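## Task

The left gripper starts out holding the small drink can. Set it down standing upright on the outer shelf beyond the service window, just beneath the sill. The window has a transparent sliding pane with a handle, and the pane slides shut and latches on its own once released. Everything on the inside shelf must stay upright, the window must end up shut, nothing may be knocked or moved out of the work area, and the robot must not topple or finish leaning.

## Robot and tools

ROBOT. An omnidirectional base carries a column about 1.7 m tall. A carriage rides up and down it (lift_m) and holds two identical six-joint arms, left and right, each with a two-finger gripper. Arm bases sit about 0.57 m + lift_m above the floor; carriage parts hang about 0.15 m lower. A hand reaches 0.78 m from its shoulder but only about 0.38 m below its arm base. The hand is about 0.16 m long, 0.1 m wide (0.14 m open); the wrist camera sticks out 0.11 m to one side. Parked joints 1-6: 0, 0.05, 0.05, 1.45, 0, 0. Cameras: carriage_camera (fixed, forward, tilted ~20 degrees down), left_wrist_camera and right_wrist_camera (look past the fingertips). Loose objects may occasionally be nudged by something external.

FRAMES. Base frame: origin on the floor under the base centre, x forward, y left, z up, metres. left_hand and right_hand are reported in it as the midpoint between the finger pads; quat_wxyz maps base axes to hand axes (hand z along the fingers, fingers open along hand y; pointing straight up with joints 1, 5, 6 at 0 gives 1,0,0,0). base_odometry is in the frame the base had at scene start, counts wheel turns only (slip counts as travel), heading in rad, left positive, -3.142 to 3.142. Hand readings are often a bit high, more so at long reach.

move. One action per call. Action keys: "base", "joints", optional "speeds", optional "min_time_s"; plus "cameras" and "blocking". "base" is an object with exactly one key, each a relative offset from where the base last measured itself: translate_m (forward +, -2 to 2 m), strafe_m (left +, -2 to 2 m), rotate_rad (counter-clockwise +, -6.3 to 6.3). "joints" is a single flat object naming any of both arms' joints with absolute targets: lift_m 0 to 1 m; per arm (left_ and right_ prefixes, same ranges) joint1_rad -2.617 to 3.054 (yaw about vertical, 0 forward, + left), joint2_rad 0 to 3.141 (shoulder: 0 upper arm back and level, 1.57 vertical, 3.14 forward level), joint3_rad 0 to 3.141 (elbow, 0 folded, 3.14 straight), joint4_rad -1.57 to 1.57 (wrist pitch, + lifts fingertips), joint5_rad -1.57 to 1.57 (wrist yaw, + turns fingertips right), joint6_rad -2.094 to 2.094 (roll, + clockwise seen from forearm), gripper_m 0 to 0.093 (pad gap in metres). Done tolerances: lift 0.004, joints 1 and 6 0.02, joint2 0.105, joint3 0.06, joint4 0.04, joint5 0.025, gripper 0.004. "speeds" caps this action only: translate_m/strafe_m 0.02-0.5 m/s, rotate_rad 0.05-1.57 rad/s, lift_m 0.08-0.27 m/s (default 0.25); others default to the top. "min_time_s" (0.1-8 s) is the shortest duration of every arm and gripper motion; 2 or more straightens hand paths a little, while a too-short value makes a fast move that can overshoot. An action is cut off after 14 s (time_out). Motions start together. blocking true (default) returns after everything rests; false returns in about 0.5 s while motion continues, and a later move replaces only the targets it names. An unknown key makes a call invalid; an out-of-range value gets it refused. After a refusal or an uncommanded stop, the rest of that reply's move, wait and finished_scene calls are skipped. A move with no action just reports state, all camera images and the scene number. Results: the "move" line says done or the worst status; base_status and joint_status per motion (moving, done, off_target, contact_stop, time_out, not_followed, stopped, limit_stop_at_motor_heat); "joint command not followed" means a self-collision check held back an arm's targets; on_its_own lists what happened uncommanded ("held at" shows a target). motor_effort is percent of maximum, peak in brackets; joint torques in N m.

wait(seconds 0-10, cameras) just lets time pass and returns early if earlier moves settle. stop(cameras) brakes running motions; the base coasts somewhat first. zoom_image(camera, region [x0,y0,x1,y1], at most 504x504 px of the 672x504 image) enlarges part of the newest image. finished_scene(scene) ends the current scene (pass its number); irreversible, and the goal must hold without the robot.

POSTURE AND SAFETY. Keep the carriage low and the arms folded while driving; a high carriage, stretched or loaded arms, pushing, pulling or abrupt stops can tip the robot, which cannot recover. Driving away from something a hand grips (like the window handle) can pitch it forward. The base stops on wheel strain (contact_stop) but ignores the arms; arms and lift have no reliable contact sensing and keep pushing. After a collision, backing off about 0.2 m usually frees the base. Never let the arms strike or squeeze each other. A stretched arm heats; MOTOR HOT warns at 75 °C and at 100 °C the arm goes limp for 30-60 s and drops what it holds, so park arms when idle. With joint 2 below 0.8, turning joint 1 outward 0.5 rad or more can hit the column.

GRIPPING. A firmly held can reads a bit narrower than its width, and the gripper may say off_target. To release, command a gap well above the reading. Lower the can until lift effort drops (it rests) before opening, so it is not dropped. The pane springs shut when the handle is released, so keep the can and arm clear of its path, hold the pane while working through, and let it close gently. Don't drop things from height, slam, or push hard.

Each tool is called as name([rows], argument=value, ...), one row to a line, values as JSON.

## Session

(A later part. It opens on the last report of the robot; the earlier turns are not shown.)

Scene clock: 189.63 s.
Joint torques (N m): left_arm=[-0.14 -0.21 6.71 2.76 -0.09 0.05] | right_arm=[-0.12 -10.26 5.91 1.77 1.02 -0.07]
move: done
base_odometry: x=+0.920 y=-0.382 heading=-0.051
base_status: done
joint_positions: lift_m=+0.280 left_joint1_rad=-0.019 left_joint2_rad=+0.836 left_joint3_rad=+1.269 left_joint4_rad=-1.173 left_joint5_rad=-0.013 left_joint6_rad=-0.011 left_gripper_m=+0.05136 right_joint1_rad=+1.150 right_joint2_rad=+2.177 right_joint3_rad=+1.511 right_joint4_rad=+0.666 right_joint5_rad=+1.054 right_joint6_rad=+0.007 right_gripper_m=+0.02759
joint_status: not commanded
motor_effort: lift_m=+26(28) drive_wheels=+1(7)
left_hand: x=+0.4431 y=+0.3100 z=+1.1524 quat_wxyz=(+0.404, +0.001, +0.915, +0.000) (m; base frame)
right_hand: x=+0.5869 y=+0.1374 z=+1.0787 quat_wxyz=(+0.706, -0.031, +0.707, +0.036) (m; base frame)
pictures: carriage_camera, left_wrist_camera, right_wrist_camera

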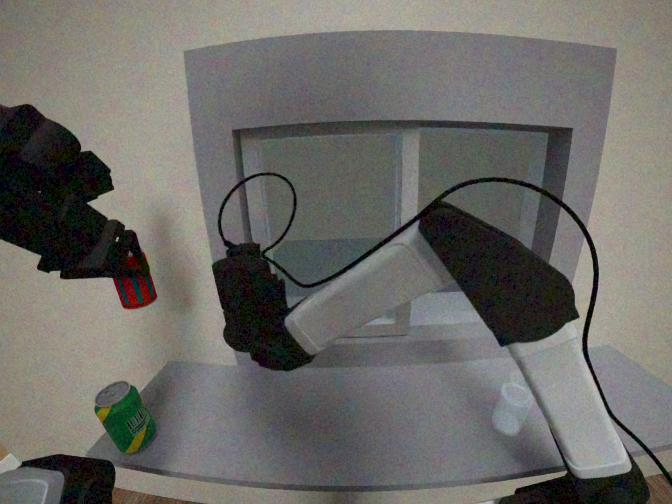

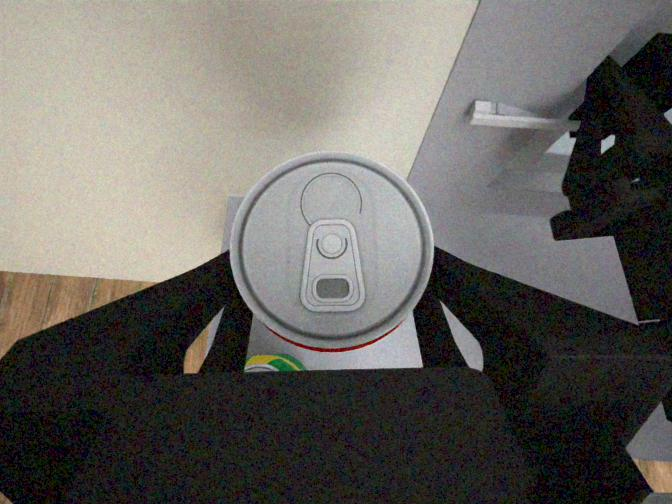

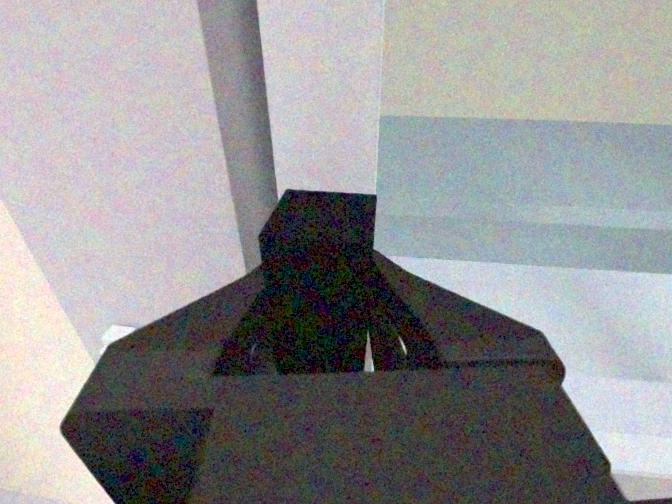

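move(base={"strafe_m": 0.02}, joints={"lift_m":0.3}, speeds={"strafe_m":0.05,"lift_m":0.08}, cameras=["all"])

zoom_image(camera="left_wrist_camera", region=[440, 50, 640, 200])

Scene clock: 222.77 s.
Joint torques (N m): left_arm=[-0.2 -0.24 6.75 2.73 -0.06 0.04] | right_arm=[-0.14 -11.54 6.37 2.21 -0.11 -0.59]
move: done
base_odometry: x=+0.921 y=-0.362 heading=-0.051
base_status: done
joint_positions: lift_m=+0.300 left_joint1_rad=-0.019 left_joint2_rad=+0.836 left_joint3_rad=+1.270 left_joint4_rad=-1.172 left_joint5_rad=-0.013 left_joint6_rad=-0.011 left_gripper_m=+0.05136 right_joint1_rad=+1.150 right_joint2_rad=+2.193 right_joint3_rad=+1.505 right_joint4_rad=+0.619 right_joint5_rad=+1.160 right_joint6_rad=+0.060 right_gripper_m=+0.02558
joint_status: all done
motor_effort: lift_m=+26(29) drive_wheels=+0(9)
left_hand: x=+0.4433 y=+0.3100 z=+1.1726 quat_wxyz=(+0.404, +0.001, +0.915, +0.000) (m; base frame)
right_hand: x=+0.5880 y=+0.1197 z=+1.0813 quat_wxyz=(+0.697, +0.003, +0.717, -0.005) (m; base frame)
pictures: carriage_camera, left_wrist_camera, right_wrist_camera

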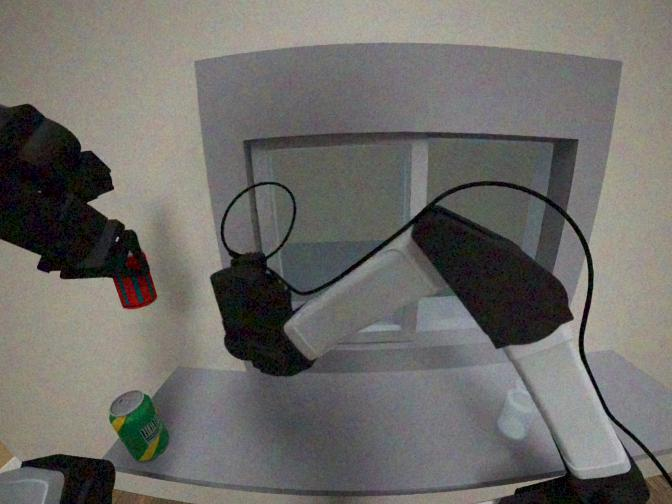

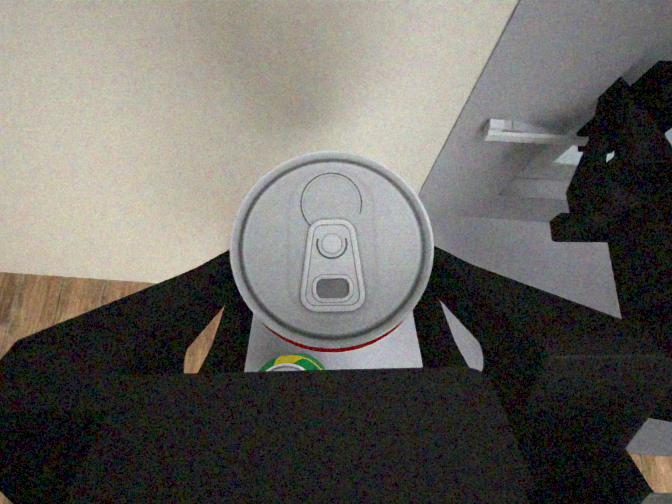

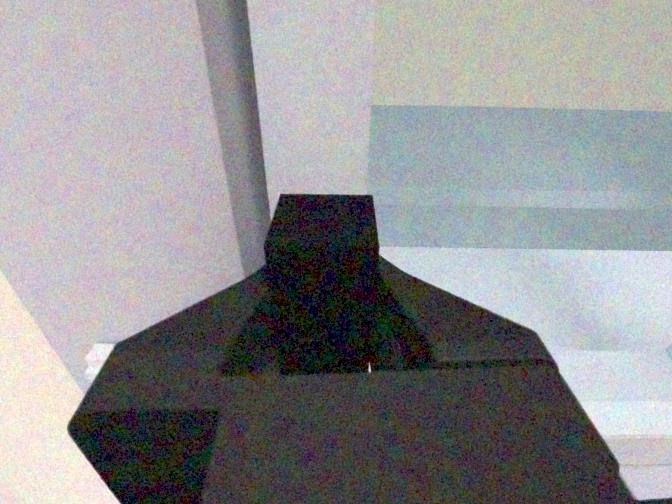

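Scaled by 2.520 from the camera's 672x504 image, which has a finer 960x720 frame.

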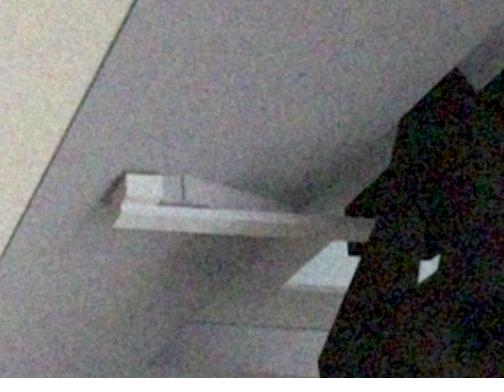

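move(joints={"lift_m":0.285,"right_joint6_rad":0.3}, min_time_s=1.5, cameras=["left_wrist_camera","right_wrist_camera"])

zoom_image(camera="left_wrist_camera", region=[440, 50, 640, 200])

Scene clock: 237.33 s.
Joint torques (N m): left_arm=[-0.18 -0.27 6.67 2.8 -0.11 0.06] | right_arm=[-0.12 -11.1 6.31 1.56 -0.4 0.26]
move: off_target
base_odometry: x=+0.921 y=-0.362 heading=-0.051
base_status: not commanded
joint_positions: lift_m=+0.285 left_joint1_rad=-0.019 left_joint2_rad=+0.836 left_joint3_rad=+1.270 left_joint4_rad=-1.177 left_joint5_rad=-0.013 left_joint6_rad=-0.011 left_gripper_m=+0.05136 right_joint1_rad=+1.150 right_joint2_rad=+2.189 right_joint3_rad=+1.505 right_joint4_rad=+0.673 right_joint5_rad=+1.188 right_joint6_rad=+0.275 right_gripper_m=+0.02537
joint_status: right_joint6_rad off_target (ended at +0.275, target +0.300); the others done
motor_effort: lift_m=+25(28) drive_wheels=-1(1)
left_hand: x=+0.4424 y=+0.3101 z=+1.1566 quat_wxyz=(+0.402, +0.001, +0.916, +0.000) (m; base frame)
right_hand: x=+0.5878 y=+0.1147 z=+1.0768 quat_wxyz=(+0.701, +0.107, +0.700, +0.080) (m; base frame)
pictures: left_wrist_camera, right_wrist_camera

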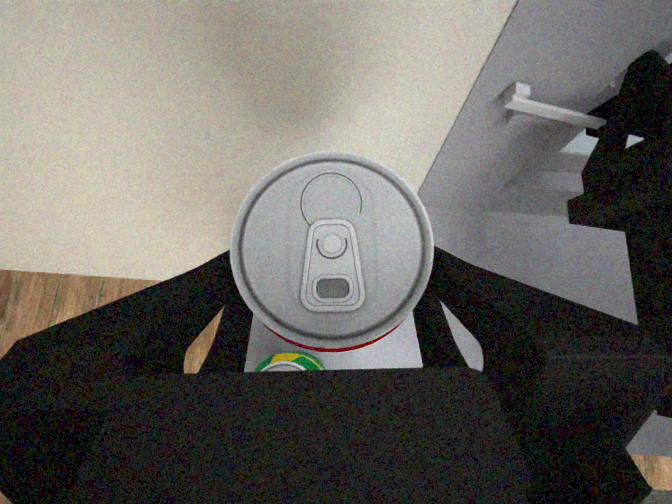

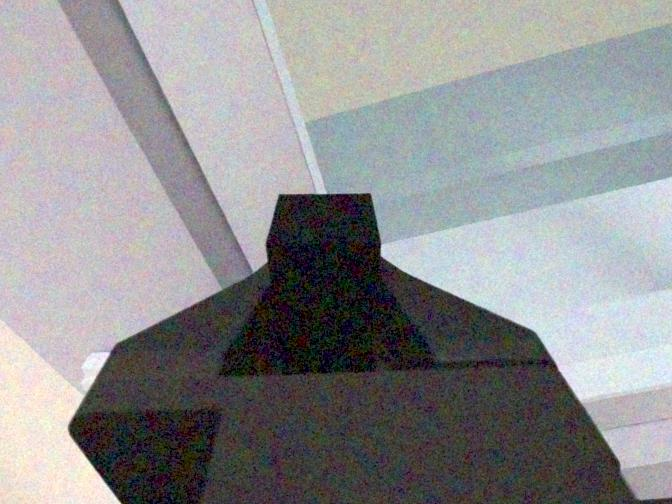

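Scaled by 2.520 from the camera's 672x504 image, which has a finer 960x720 frame.

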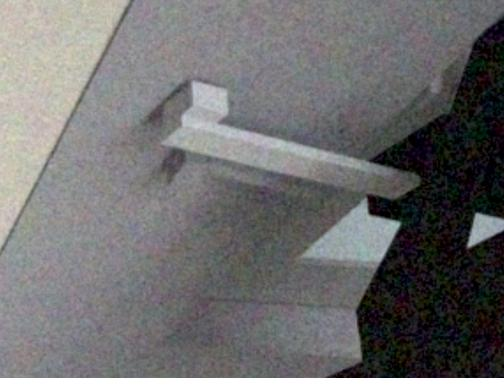

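move(base={"strafe_m": -0.08}, speeds={"strafe_m":0.06}, cameras=["all"])

Scene clock: 242.07 s.
Joint torques (N m): left_arm=[-0.08 -0.31 6.6 2.8 -0.09 0.07] | right_arm=[-0.99 -11.14 6.42 1.47 -0.28 0.01]
move: done
base_odometry: x=+0.917 y=-0.442 heading=-0.051
base_status: done
joint_positions: lift_m=+0.285 left_joint1_rad=-0.019 left_joint2_rad=+0.836 left_joint3_rad=+1.270 left_joint4_rad=-1.177 left_joint5_rad=-0.013 left_joint6_rad=-0.011 left_gripper_m=+0.05136 right_joint1_rad=+1.160 right_joint2_rad=+2.189 right_joint3_rad=+1.505 right_joint4_rad=+0.682 right_joint5_rad=+1.174 right_joint6_rad=+0.297 right_gripper_m=+0.02536
joint_status: not commanded
on_its_own: right_joint6_rad moved +0.023 to your old target +0.300
motor_effort: lift_m=+25(28) drive_wheels=-2(6)
left_hand: x=+0.4424 y=+0.3101 z=+1.1566 quat_wxyz=(+0.402, +0.001, +0.916, +0.000) (m; base frame)
right_hand: x=+0.5834 y=+0.1208 z=+1.0779 quat_wxyz=(+0.700, +0.109, +0.699, +0.099) (m; base frame)
pictures: carriage_camera, left_wrist_camera, right_wrist_camera

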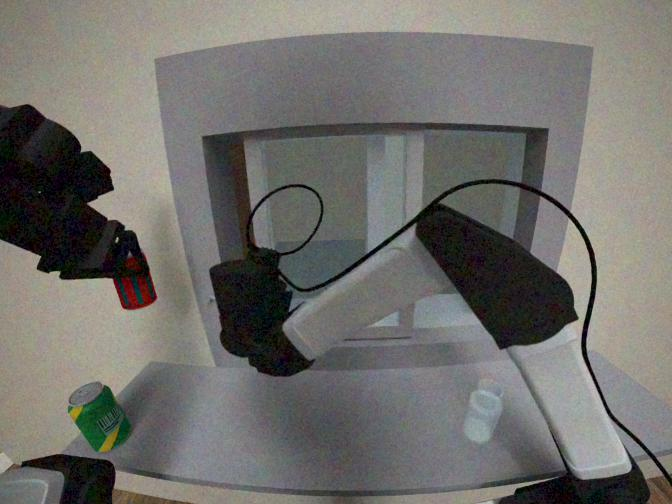

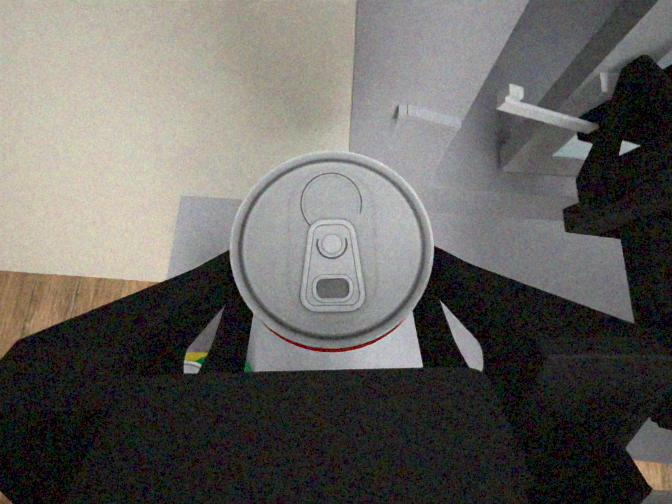

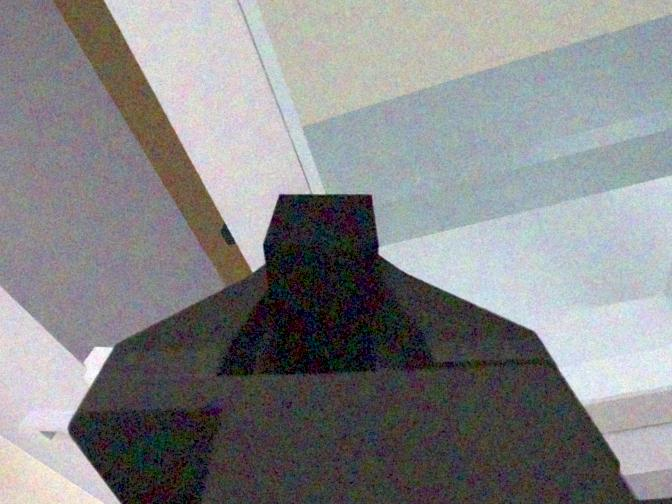

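move(base={"strafe_m": -0.15}, speeds={"strafe_m":0.08}, cameras=["all"])

Scene clock: 249.87 s.
Joint torques (N m): left_arm=[-0.18 -0.27 6.68 2.79 -0.06 0.08] | right_arm=[-2.95 -10.41 6.34 1.4 -0.5 0.1]
move: done
base_odometry: x=+0.909 y=-0.592 heading=-0.051
base_status: done
joint_positions: lift_m=+0.285 left_joint1_rad=-0.019 left_joint2_rad=+0.836 left_joint3_rad=+1.270 left_joint4_rad=-1.177 left_joint5_rad=-0.013 left_joint6_rad=-0.011 left_gripper_m=+0.05136 right_joint1_rad=+1.183 right_joint2_rad=+2.181 right_joint3_rad=+1.505 right_joint4_rad=+0.684 right_joint5_rad=+1.197 right_joint6_rad=+0.289 right_gripper_m=+0.02536
joint_status: not commanded
motor_effort: lift_m=+26(28) drive_wheels=-1(7)
left_hand: x=+0.4424 y=+0.3101 z=+1.1567 quat_wxyz=(+0.402, +0.001, +0.916, +0.000) (m; base frame)
right_hand: x=+0.5731 y=+0.1243 z=+1.0824 quat_wxyz=(+0.701, +0.109, +0.698, +0.100) (m; base frame)
pictures: carriage_camera, left_wrist_camera, right_wrist_camera

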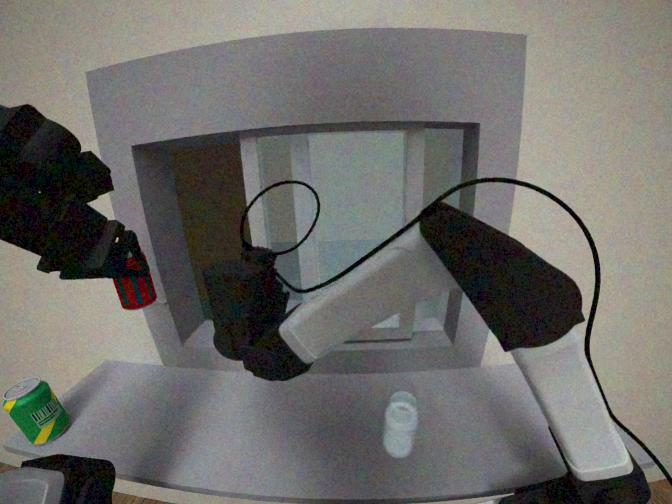

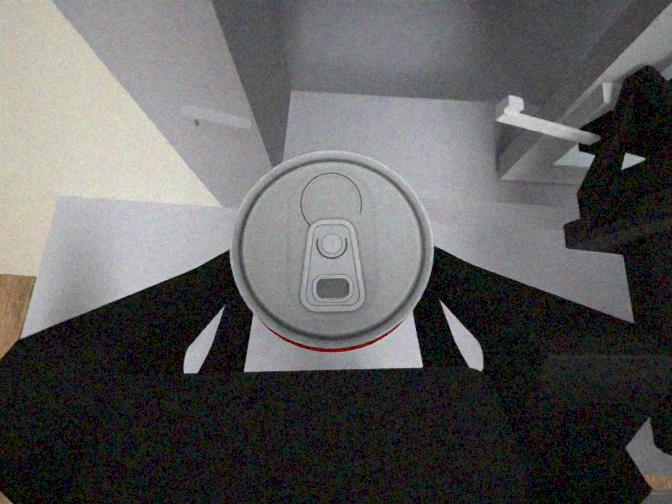

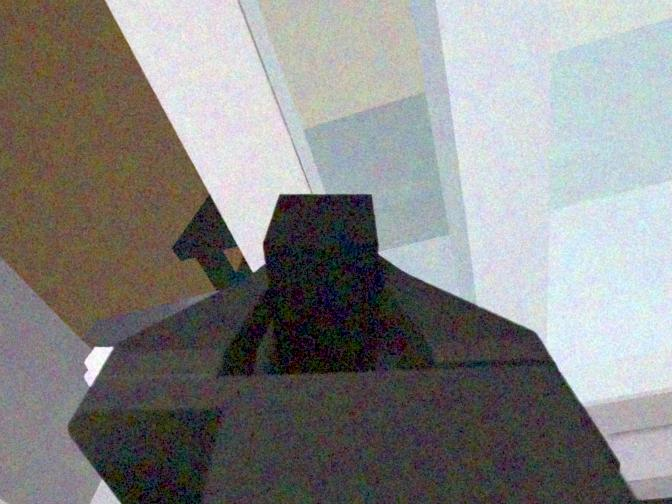

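zoom_image(camera="left_wrist_camera", region=[200, 0, 672, 260])

zoom_image(camera="carriage_camera", region=[80, 100, 360, 390])

Scaled by 1.068 from the camera's 672x504 image, which has a finer 960x720 frame.

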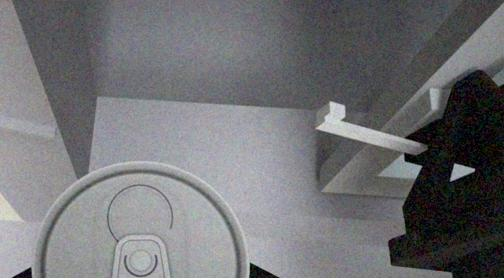

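Scaled by 1.738 from the camera's 672x504 image, which has a finer 960x720 frame.

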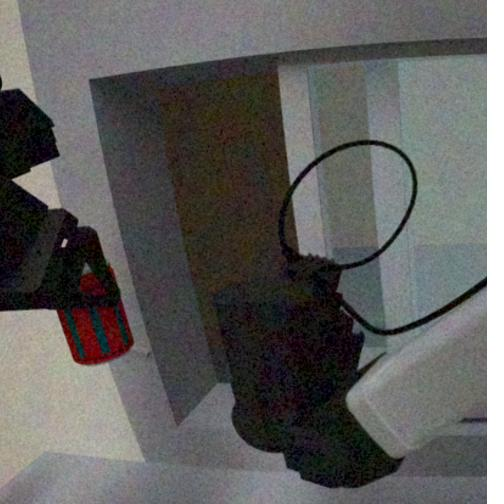

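move(joints={"left_joint1_rad":-0.06,"left_joint2_rad":1.291,"left_joint3_rad":1.338,"left_joint4_rad":-0.729}, min_time_s=2.5, cameras=["all"])

Scene clock: 280.03 s.
Joint torques (N m): left_arm=[-0.87 -3.45 9.1 2.78 -0.09 0.06] | right_arm=[-2.96 -10.4 6.32 1.42 -0.5 0.09]
move: off_target
base_odometry: x=+0.909 y=-0.592 heading=-0.051
base_status: not commanded
joint_positions: lift_m=+0.285 left_joint1_rad=-0.053 left_joint2_rad=+1.288 left_joint3_rad=+1.302 left_joint4_rad=-0.781 left_joint5_rad=-0.013 left_joint6_rad=-0.011 left_gripper_m=+0.05136 right_joint1_rad=+1.183 right_joint2_rad=+2.181 right_joint3_rad=+1.505 right_joint4_rad=+0.684 right_joint5_rad=+1.197 right_joint6_rad=+0.289 right_gripper_m=+0.02536
joint_status: left_joint4_rad off_target (ended at -0.781, target -0.729); the others done
motor_effort: lift_m=+26(28) drive_wheels=-1(1)
left_hand: x=+0.5885 y=+0.2947 z=+1.1161 quat_wxyz=(+0.391, +0.017, +0.920, -0.006) (m; base frame)
right_hand: x=+0.5731 y=+0.1243 z=+1.0824 quat_wxyz=(+0.701, +0.109, +0.698, +0.100) (m; base frame)
pictures: carriage_camera, left_wrist_camera, right_wrist_camera

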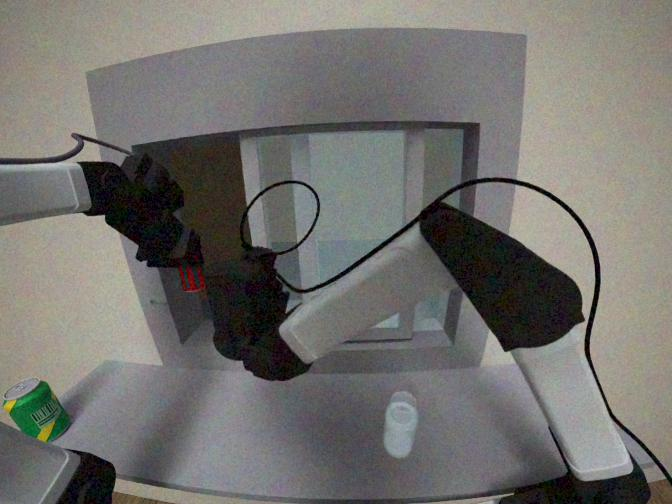

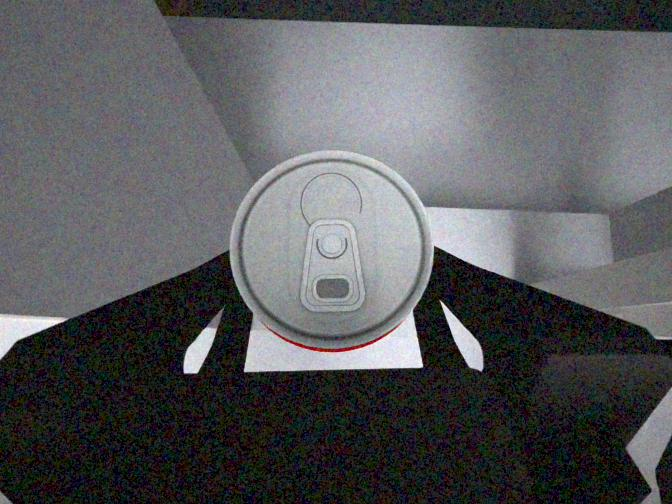

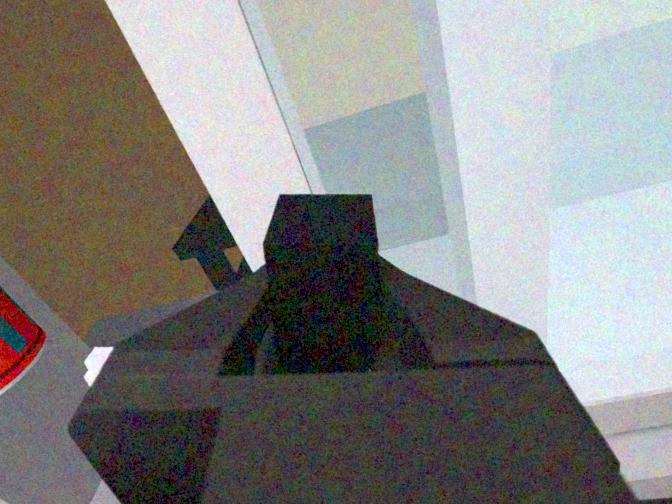

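move(joints={"left_joint1_rad":-0.075,"left_joint2_rad":1.727,"left_joint3_rad":1.604,"left_joint4_rad":-0.534}, min_time_s=2.5, cameras=["all"])

Scene clock: 291.83 s.
Joint torques (N m): left_arm=[-0.88 -6.74 9.52 2.85 -0.1 0.08] | right_arm=[-2.93 -10.4 6.32 1.43 -0.5 0.1]
move: off_target
base_odometry: x=+0.909 y=-0.592 heading=-0.051
base_status: not commanded
joint_positions: lift_m=+0.285 left_joint1_rad=-0.068 left_joint2_rad=+1.723 left_joint3_rad=+1.567 left_joint4_rad=-0.586 left_joint5_rad=-0.013 left_joint6_rad=-0.011 left_gripper_m=+0.05136 right_joint1_rad=+1.183 right_joint2_rad=+2.181 right_joint3_rad=+1.505 right_joint4_rad=+0.684 right_joint5_rad=+1.197 right_joint6_rad=+0.289 right_gripper_m=+0.02536
joint_status: left_joint4_rad off_target (ended at -0.586, target -0.534); the others done
motor_effort: lift_m=+26(29) drive_wheels=-1(1)
left_hand: x=+0.7130 y=+0.2805 z=+1.0855 quat_wxyz=(+0.402, +0.023, +0.915, -0.010) (m; base frame)
right_hand: x=+0.5731 y=+0.1243 z=+1.0825 quat_wxyz=(+0.701, +0.109, +0.697, +0.100) (m; base frame)
pictures: carriage_camera, left_wrist_camera, right_wrist_camera

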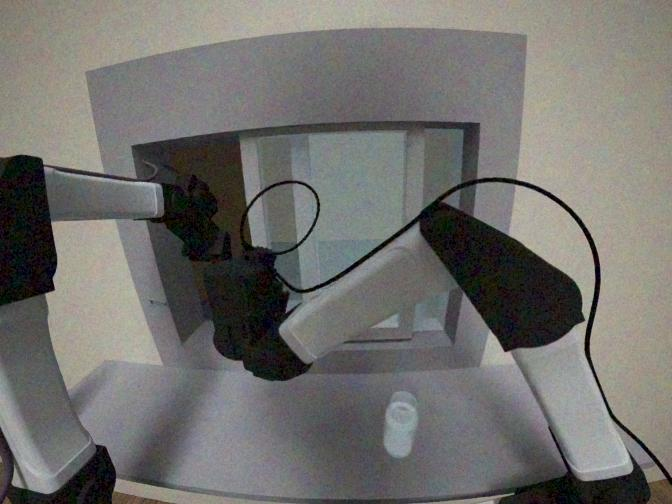

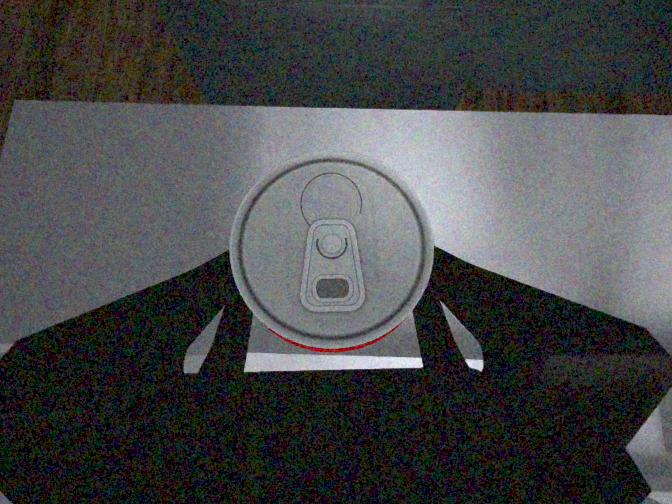

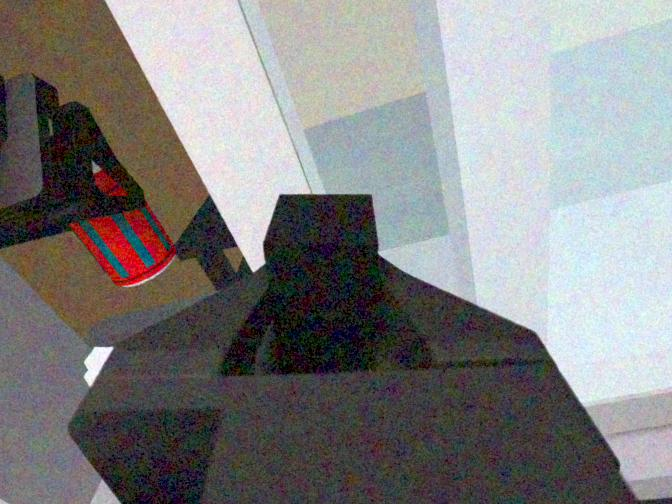

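zoom_image(camera="right_wrist_camera", region=[0, 40, 340, 400])

Scaled by 1.400 from the camera's 672x504 image, which has a finer 960x720 frame.

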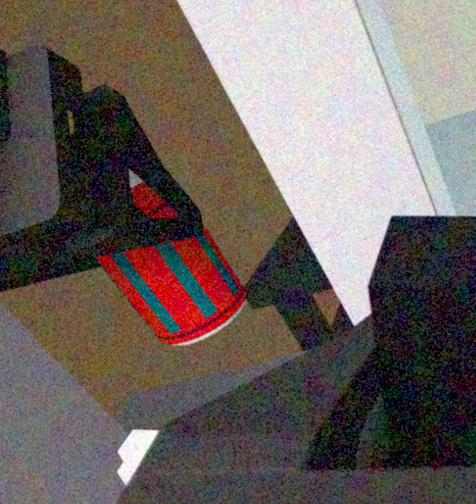

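move(joints={"left_joint1_rad":-0.08,"left_joint2_rad":2.141,"left_joint3_rad":1.972,"left_joint4_rad":-0.48}, min_time_s=2, cameras=["left_wrist_camera","right_wrist_camera"])

Scene clock: 303.97 s.
Joint torques (N m): left_arm=[-0.77 -9.54 9.5 2.86 -0.08 0.07] | right_arm=[-2.96 -10.39 6.34 1.42 -0.5 0.1]
move: off_target
base_odometry: x=+0.909 y=-0.592 heading=-0.051
base_status: not commanded
joint_positions: lift_m=+0.285 left_joint1_rad=-0.073 left_joint2_rad=+2.137 left_joint3_rad=+1.935 left_joint4_rad=-0.532 left_joint5_rad=-0.013 left_joint6_rad=-0.011 left_gripper_m=+0.05136 right_joint1_rad=+1.183 right_joint2_rad=+2.181 right_joint3_rad=+1.505 right_joint4_rad=+0.684 right_joint5_rad=+1.197 right_joint6_rad=+0.288 right_gripper_m=+0.02536
joint_status: left_joint4_rad off_target (ended at -0.532, target -0.480); the others done
motor_effort: lift_m=+27(30) drive_wheels=-1(1)
left_hand: x=+0.8161 y=+0.2708 z=+1.0377 quat_wxyz=(+0.406, +0.025, +0.913, -0.011) (m; base frame)
right_hand: x=+0.5729 y=+0.1245 z=+1.0825 quat_wxyz=(+0.701, +0.109, +0.698, +0.100) (m; base frame)
pictures: left_wrist_camera, right_wrist_camera

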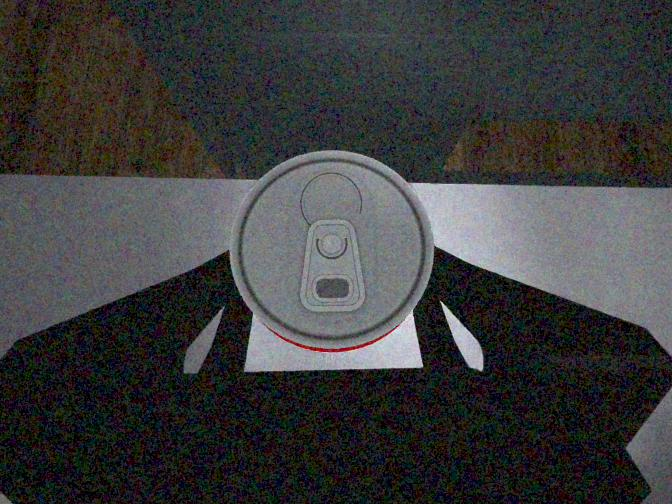

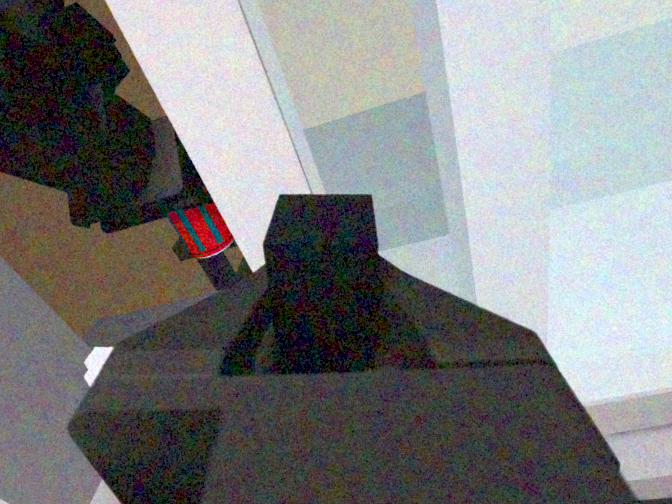

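move(joints={"left_joint2_rad":2.169,"left_joint3_rad":1.662,"left_joint4_rad":-0.143}, min_time_s=2, cameras=["all"])

zoom_image(camera="right_wrist_camera", region=[40, 120, 300, 380])

Scene clock: 310.90 s.
Joint torques (N m): left_arm=[-0.8 -9.62 6.46 2.89 -0.06 0.05] | right_arm=[-2.96 -10.4 6.32 1.42 -0.5 0.1]
move: off_target
base_odometry: x=+0.909 y=-0.592 heading=-0.051
base_status: not commanded
joint_positions: lift_m=+0.285 left_joint1_rad=-0.073 left_joint2_rad=+2.164 left_joint3_rad=+1.658 left_joint4_rad=-0.198 left_joint5_rad=-0.013 left_joint6_rad=-0.011 left_gripper_m=+0.05136 right_joint1_rad=+1.183 right_joint2_rad=+2.181 right_joint3_rad=+1.505 right_joint4_rad=+0.684 right_joint5_rad=+1.197 right_joint6_rad=+0.288 right_gripper_m=+0.02536
joint_status: left_joint4_rad off_target (ended at -0.197, target -0.143); the others done
motor_effort: lift_m=+26(28) drive_wheels=-1(1)
left_hand: x=+0.8183 y=+0.2706 z=+0.9632 quat_wxyz=(+0.420, +0.025, +0.907, -0.012) (m; base frame)
right_hand: x=+0.5729 y=+0.1245 z=+1.0825 quat_wxyz=(+0.701, +0.109, +0.698, +0.100) (m; base frame)
pictures: carriage_camera, left_wrist_camera, right_wrist_camera

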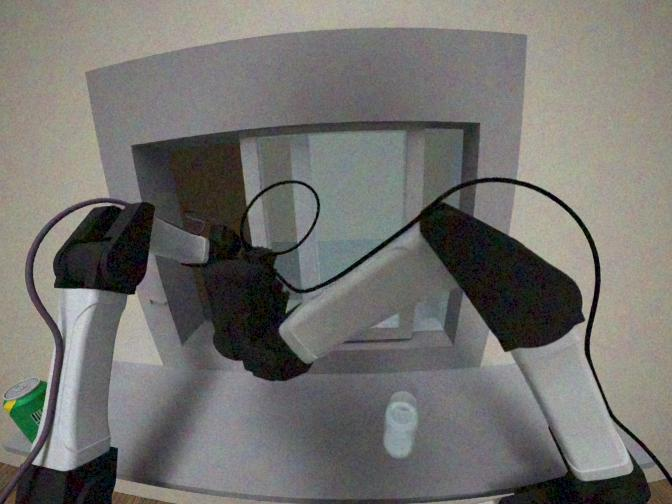

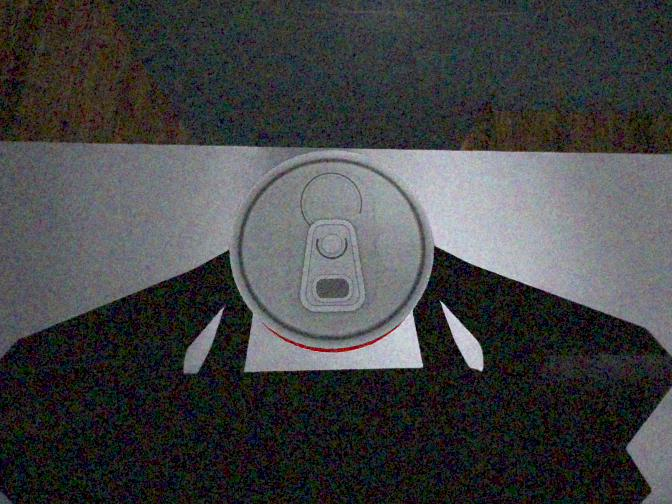

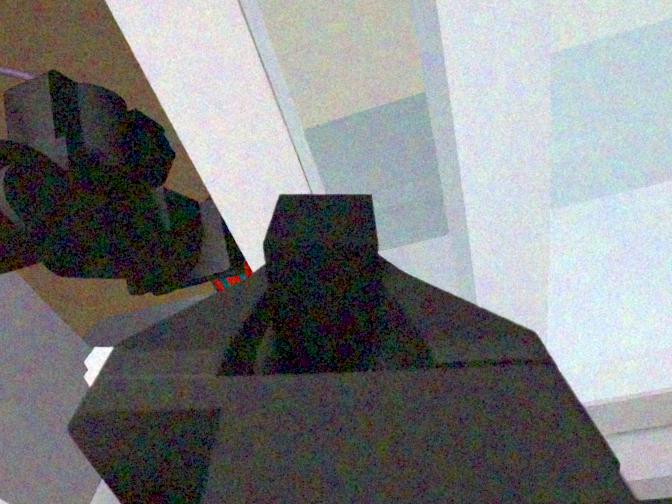

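Scaled by 1.938 from the camera's 672x504 image, which has a finer 960x720 frame.

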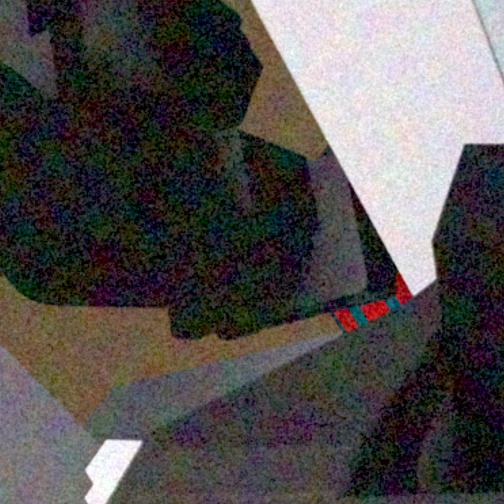

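move(joints={"left_joint2_rad":2.213,"left_joint3_rad":1.572,"left_joint4_rad":-0.045}, min_time_s=2, cameras=["all"])

zoom_image(camera="left_wrist_camera", region=[160, 120, 500, 380])

Scene clock: 318.77 s.
Joint torques (N m): left_arm=[-0.9 -9.62 6.22 2.85 -0.11 0.05] | right_arm=[-2.97 -10.4 6.3 1.42 -0.5 0.1]
move: off_target
base_odometry: x=+0.909 y=-0.592 heading=-0.051
base_status: not commanded
joint_positions: lift_m=+0.285 left_joint1_rad=-0.073 left_joint2_rad=+2.208 left_joint3_rad=+1.568 left_joint4_rad=-0.097 left_joint5_rad=-0.013 left_joint6_rad=-0.011 left_gripper_m=+0.05136 right_joint1_rad=+1.183 right_joint2_rad=+2.181 right_joint3_rad=+1.505 right_joint4_rad=+0.684 right_joint5_rad=+1.197 right_joint6_rad=+0.288 right_gripper_m=+0.02536
joint_status: left_joint4_rad off_target (ended at -0.098, target -0.045); the others done
motor_effort: lift_m=+25(27) drive_wheels=-1(1)
left_hand: x=+0.8113 y=+0.2711 z=+0.9184 quat_wxyz=(+0.404, +0.025, +0.914, -0.011) (m; base frame)
right_hand: x=+0.5729 y=+0.1245 z=+1.0825 quat_wxyz=(+0.701, +0.109, +0.698, +0.100) (m; base frame)
pictures: carriage_camera, left_wrist_camera, right_wrist_camera

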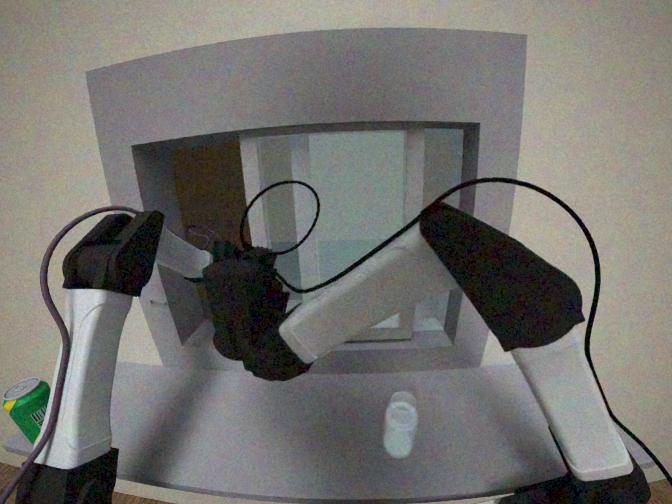

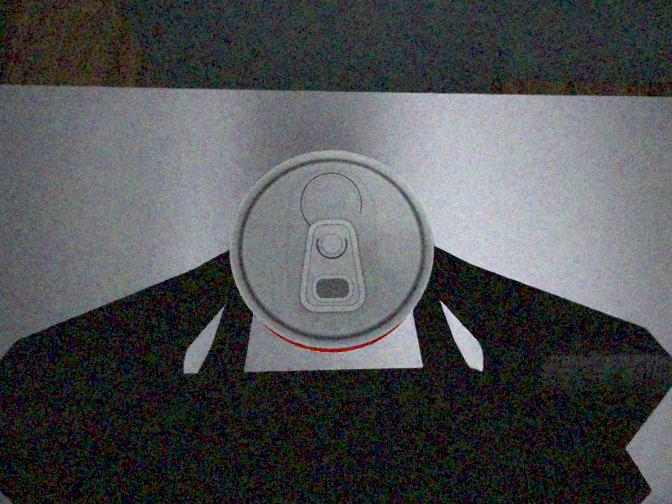

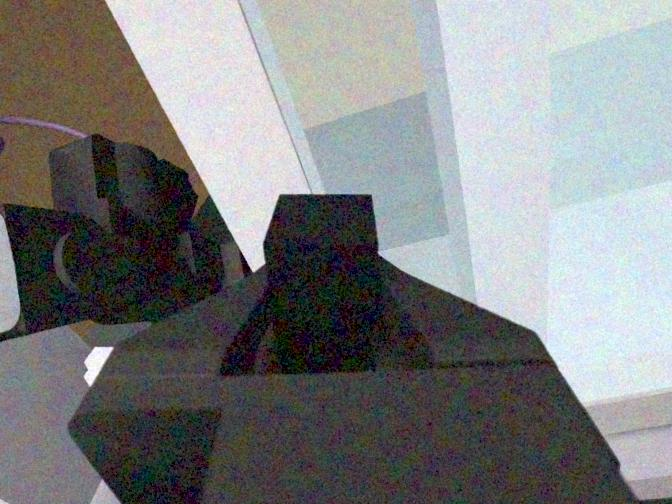

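Scaled by 1.482 from the camera's 672x504 image, which has a finer 960x720 frame.

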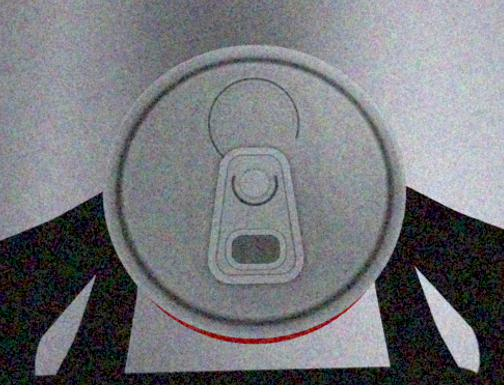

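move(joints={"left_joint2_rad":2.234,"left_joint3_rad":1.543,"left_joint4_rad":0.005}, min_time_s=1.2)

move(joints={"left_joint2_rad":2.245,"left_joint3_rad":1.528,"left_joint4_rad":0.03}, min_time_s=1)

move(joints={"left_joint2_rad":2.256,"left_joint3_rad":1.513,"left_joint4_rad":0.055}, min_time_s=1, cameras=["left_wrist_camera","right_wrist_camera"])

Scene clock: 325.70 s.
Joint torques (N m): left_arm=[-0.85 -9.68 6.11 2.85 -0.1 0.07] | right_arm=[-2.97 -10.4 6.34 1.42 -0.5 0.1]
move: off_target
MOTOR HOT: joint 2 (shoulder) of the right arm reports 75 °C; the controller stops that arm at 100 °C. To cool a motor, set the load down, stop pushing, or move to a pose that needs little force.
base_odometry: x=+0.909 y=-0.592 heading=-0.051
base_status: not commanded
joint_positions: lift_m=+0.285 left_joint1_rad=-0.073 left_joint2_rad=+2.228 left_joint3_rad=+1.539 left_joint4_rad=-0.048 left_joint5_rad=-0.013 left_joint6_rad=-0.011 left_gripper_m=+0.05136 right_joint1_rad=+1.183 right_joint2_rad=+2.181 right_joint3_rad=+1.505 right_joint4_rad=+0.684 right_joint5_rad=+1.197 right_joint6_rad=+0.288 right_gripper_m=+0.02536
joint_status: left_joint4_rad off_target (ended at -0.048, target +0.005); the others done
motor_effort: lift_m=+23(28) drive_wheels=-1(1)
left_hand: x=+0.8107 y=+0.2712 z=+0.9040 quat_wxyz=(+0.405, +0.025, +0.914, -0.011) (m; base frame)
right_hand: x=+0.5729 y=+0.1245 z=+1.0825 quat_wxyz=(+0.701, +0.109, +0.698, +0.100) (m; base frame)
pictures: none

Scene clock: 327.00 s.
Joint torques (N m): left_arm=[-0.8 -9.69 6.13 2.84 -0.07 0.08] | right_arm=[-2.97 -10.4 6.32 1.42 -0.5 0.09]
move: off_target
MOTOR HOT: still on. Joint 2 (shoulder) of the right arm reports 75 °C.
base_odometry: x=+0.909 y=-0.592 heading=-0.051
base_status: not commanded
joint_positions: lift_m=+0.285 left_joint1_rad=-0.073 left_joint2_rad=+2.238 left_joint3_rad=+1.524 left_joint4_rad=-0.023 left_joint5_rad=-0.013 left_joint6_rad=-0.011 left_gripper_m=+0.05136 right_joint1_rad=+1.183 right_joint2_rad=+2.181 right_joint3_rad=+1.505 right_joint4_rad=+0.684 right_joint5_rad=+1.197 right_joint6_rad=+0.288 right_gripper_m=+0.02536
joint_status: left_joint4_rad off_target (ended at -0.023, target +0.030); the others done
motor_effort: lift_m=+24(27) drive_wheels=-1(1)
left_hand: x=+0.8099 y=+0.2712 z=+0.8970 quat_wxyz=(+0.405, +0.025, +0.914, -0.011) (m; base frame)
right_hand: x=+0.5729 y=+0.1245 z=+1.0825 quat_wxyz=(+0.701, +0.109, +0.698, +0.100) (m; base frame)
pictures: none

Scene clock: 328.30 s.
Joint torques (N m): left_arm=[-0.88 -9.17 5.71 2.69 -0.09 0.06] | right_arm=[-2.99 -10.43 6.32 1.42 -0.5 0.1]
move: done
MOTOR HOT: still on. Joint 2 (shoulder) of the right arm reports 75 °C.
base_odometry: x=+0.909 y=-0.592 heading=-0.051
base_status: not commanded
joint_positions: lift_m=+0.285 left_joint1_rad=-0.073 left_joint2_rad=+2.245 left_joint3_rad=+1.513 left_joint4_rad=+0.018 left_joint5_rad=-0.013 left_joint6_rad=-0.011 left_gripper_m=+0.05136 right_joint1_rad=+1.183 right_joint2_rad=+2.181 right_joint3_rad=+1.505 right_joint4_rad=+0.684 right_joint5_rad=+1.197 right_joint6_rad=+0.288 right_gripper_m=+0.02536
joint_status: all done
motor_effort: lift_m=+27(28) drive_wheels=-1(1)
left_hand: x=+0.8131 y=+0.2710 z=+0.8965 quat_wxyz=(+0.416, +0.025, +0.909, -0.011) (m; base frame)
right_hand: x=+0.5729 y=+0.1245 z=+1.0825 quat_wxyz=(+0.701, +0.109, +0.698, +0.100) (m; base frame)
pictures: left_wrist_camera, right_wrist_camera

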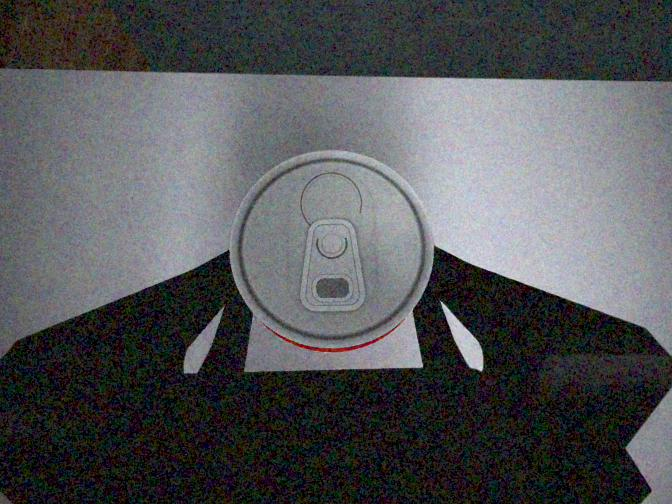

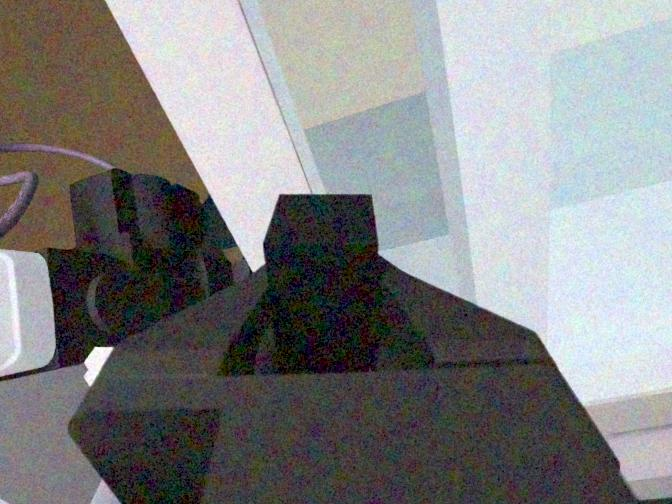

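move(joints={"left_joint4_rad":0.02}, min_time_s=0.6)

move(joints={"left_gripper_m":0.068}, min_time_s=1.5, cameras=["left_wrist_camera","right_wrist_camera"])

Scene clock: 334.83 s.
Joint torques (N m): left_arm=[-0.8 -9.25 5.67 2.35 -0.1 0.03] | right_arm=[-2.97 -10.41 6.32 1.42 -0.5 0.1]
move: done
MOTOR HOT: still on. Joint 2 (shoulder) of the right arm reports 75 °C.
base_odometry: x=+0.909 y=-0.592 heading=-0.051
base_status: not commanded
joint_positions: lift_m=+0.285 left_joint1_rad=-0.073 left_joint2_rad=+2.245 left_joint3_rad=+1.513 left_joint4_rad=+0.017 left_joint5_rad=-0.013 left_joint6_rad=-0.011 left_gripper_m=+0.05136 right_joint1_rad=+1.183 right_joint2_rad=+2.181 right_joint3_rad=+1.505 right_joint4_rad=+0.684 right_joint5_rad=+1.197 right_joint6_rad=+0.288 right_gripper_m=+0.02536
joint_status: all done
motor_effort: lift_m=+26(28) drive_wheels=-1(1)
left_hand: x=+0.8130 y=+0.2710 z=+0.8962 quat_wxyz=(+0.415, +0.025, +0.909, -0.011) (m; base frame)
right_hand: x=+0.5729 y=+0.1245 z=+1.0825 quat_wxyz=(+0.701, +0.109, +0.698, +0.100) (m; base frame)
pictures: none

Scene clock: 336.63 s.
Joint torques (N m): left_arm=[-0.83 -9.26 5.74 2.36 -0.09 0.06] | right_arm=[-2.99 -10.4 6.34 1.42 -0.5 0.1]
move: done
MOTOR HOT: still on. Joint 2 (shoulder) of the right arm reports 75 °C.
base_odometry: x=+0.909 y=-0.592 heading=-0.051
base_status: not commanded
joint_positions: lift_m=+0.285 left_joint1_rad=-0.073 left_joint2_rad=+2.245 left_joint3_rad=+1.513 left_joint4_rad=+0.017 left_joint5_rad=-0.013 left_joint6_rad=-0.011 left_gripper_m=+0.06794 right_joint1_rad=+1.183 right_joint2_rad=+2.181 right_joint3_rad=+1.505 right_joint4_rad=+0.684 right_joint5_rad=+1.197 right_joint6_rad=+0.288 right_gripper_m=+0.02536
joint_status: all done
motor_effort: lift_m=+28(28) drive_wheels=-1(1)
left_hand: x=+0.8129 y=+0.2710 z=+0.8962 quat_wxyz=(+0.415, +0.025, +0.909, -0.011) (m; base frame)
right_hand: x=+0.5729 y=+0.1245 z=+1.0825 quat_wxyz=(+0.701, +0.109, +0.698, +0.100) (m; base frame)
pictures: left_wrist_camera, right_wrist_camera

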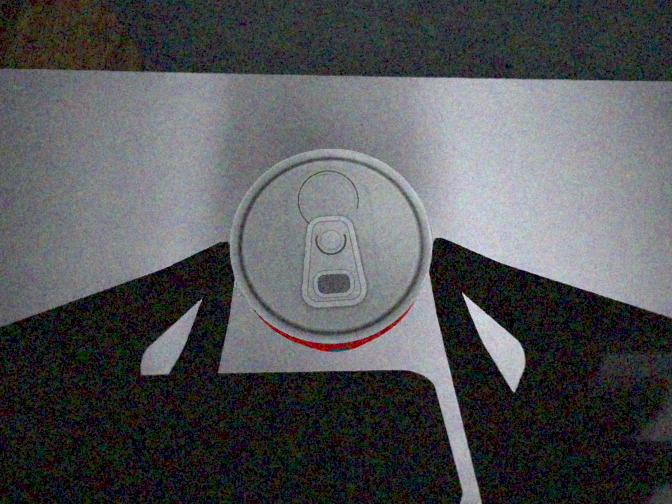

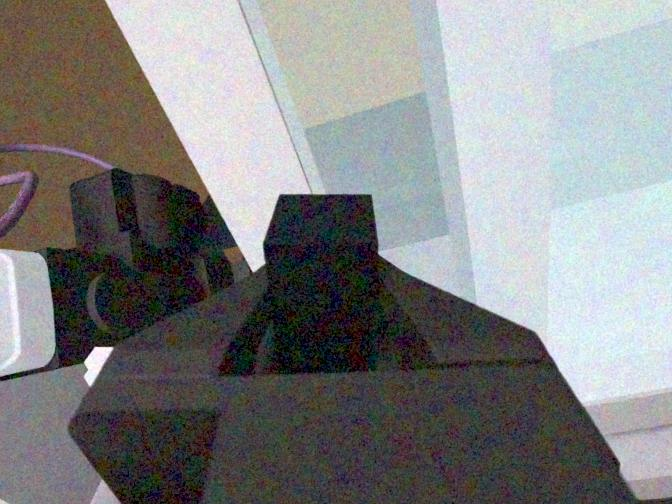

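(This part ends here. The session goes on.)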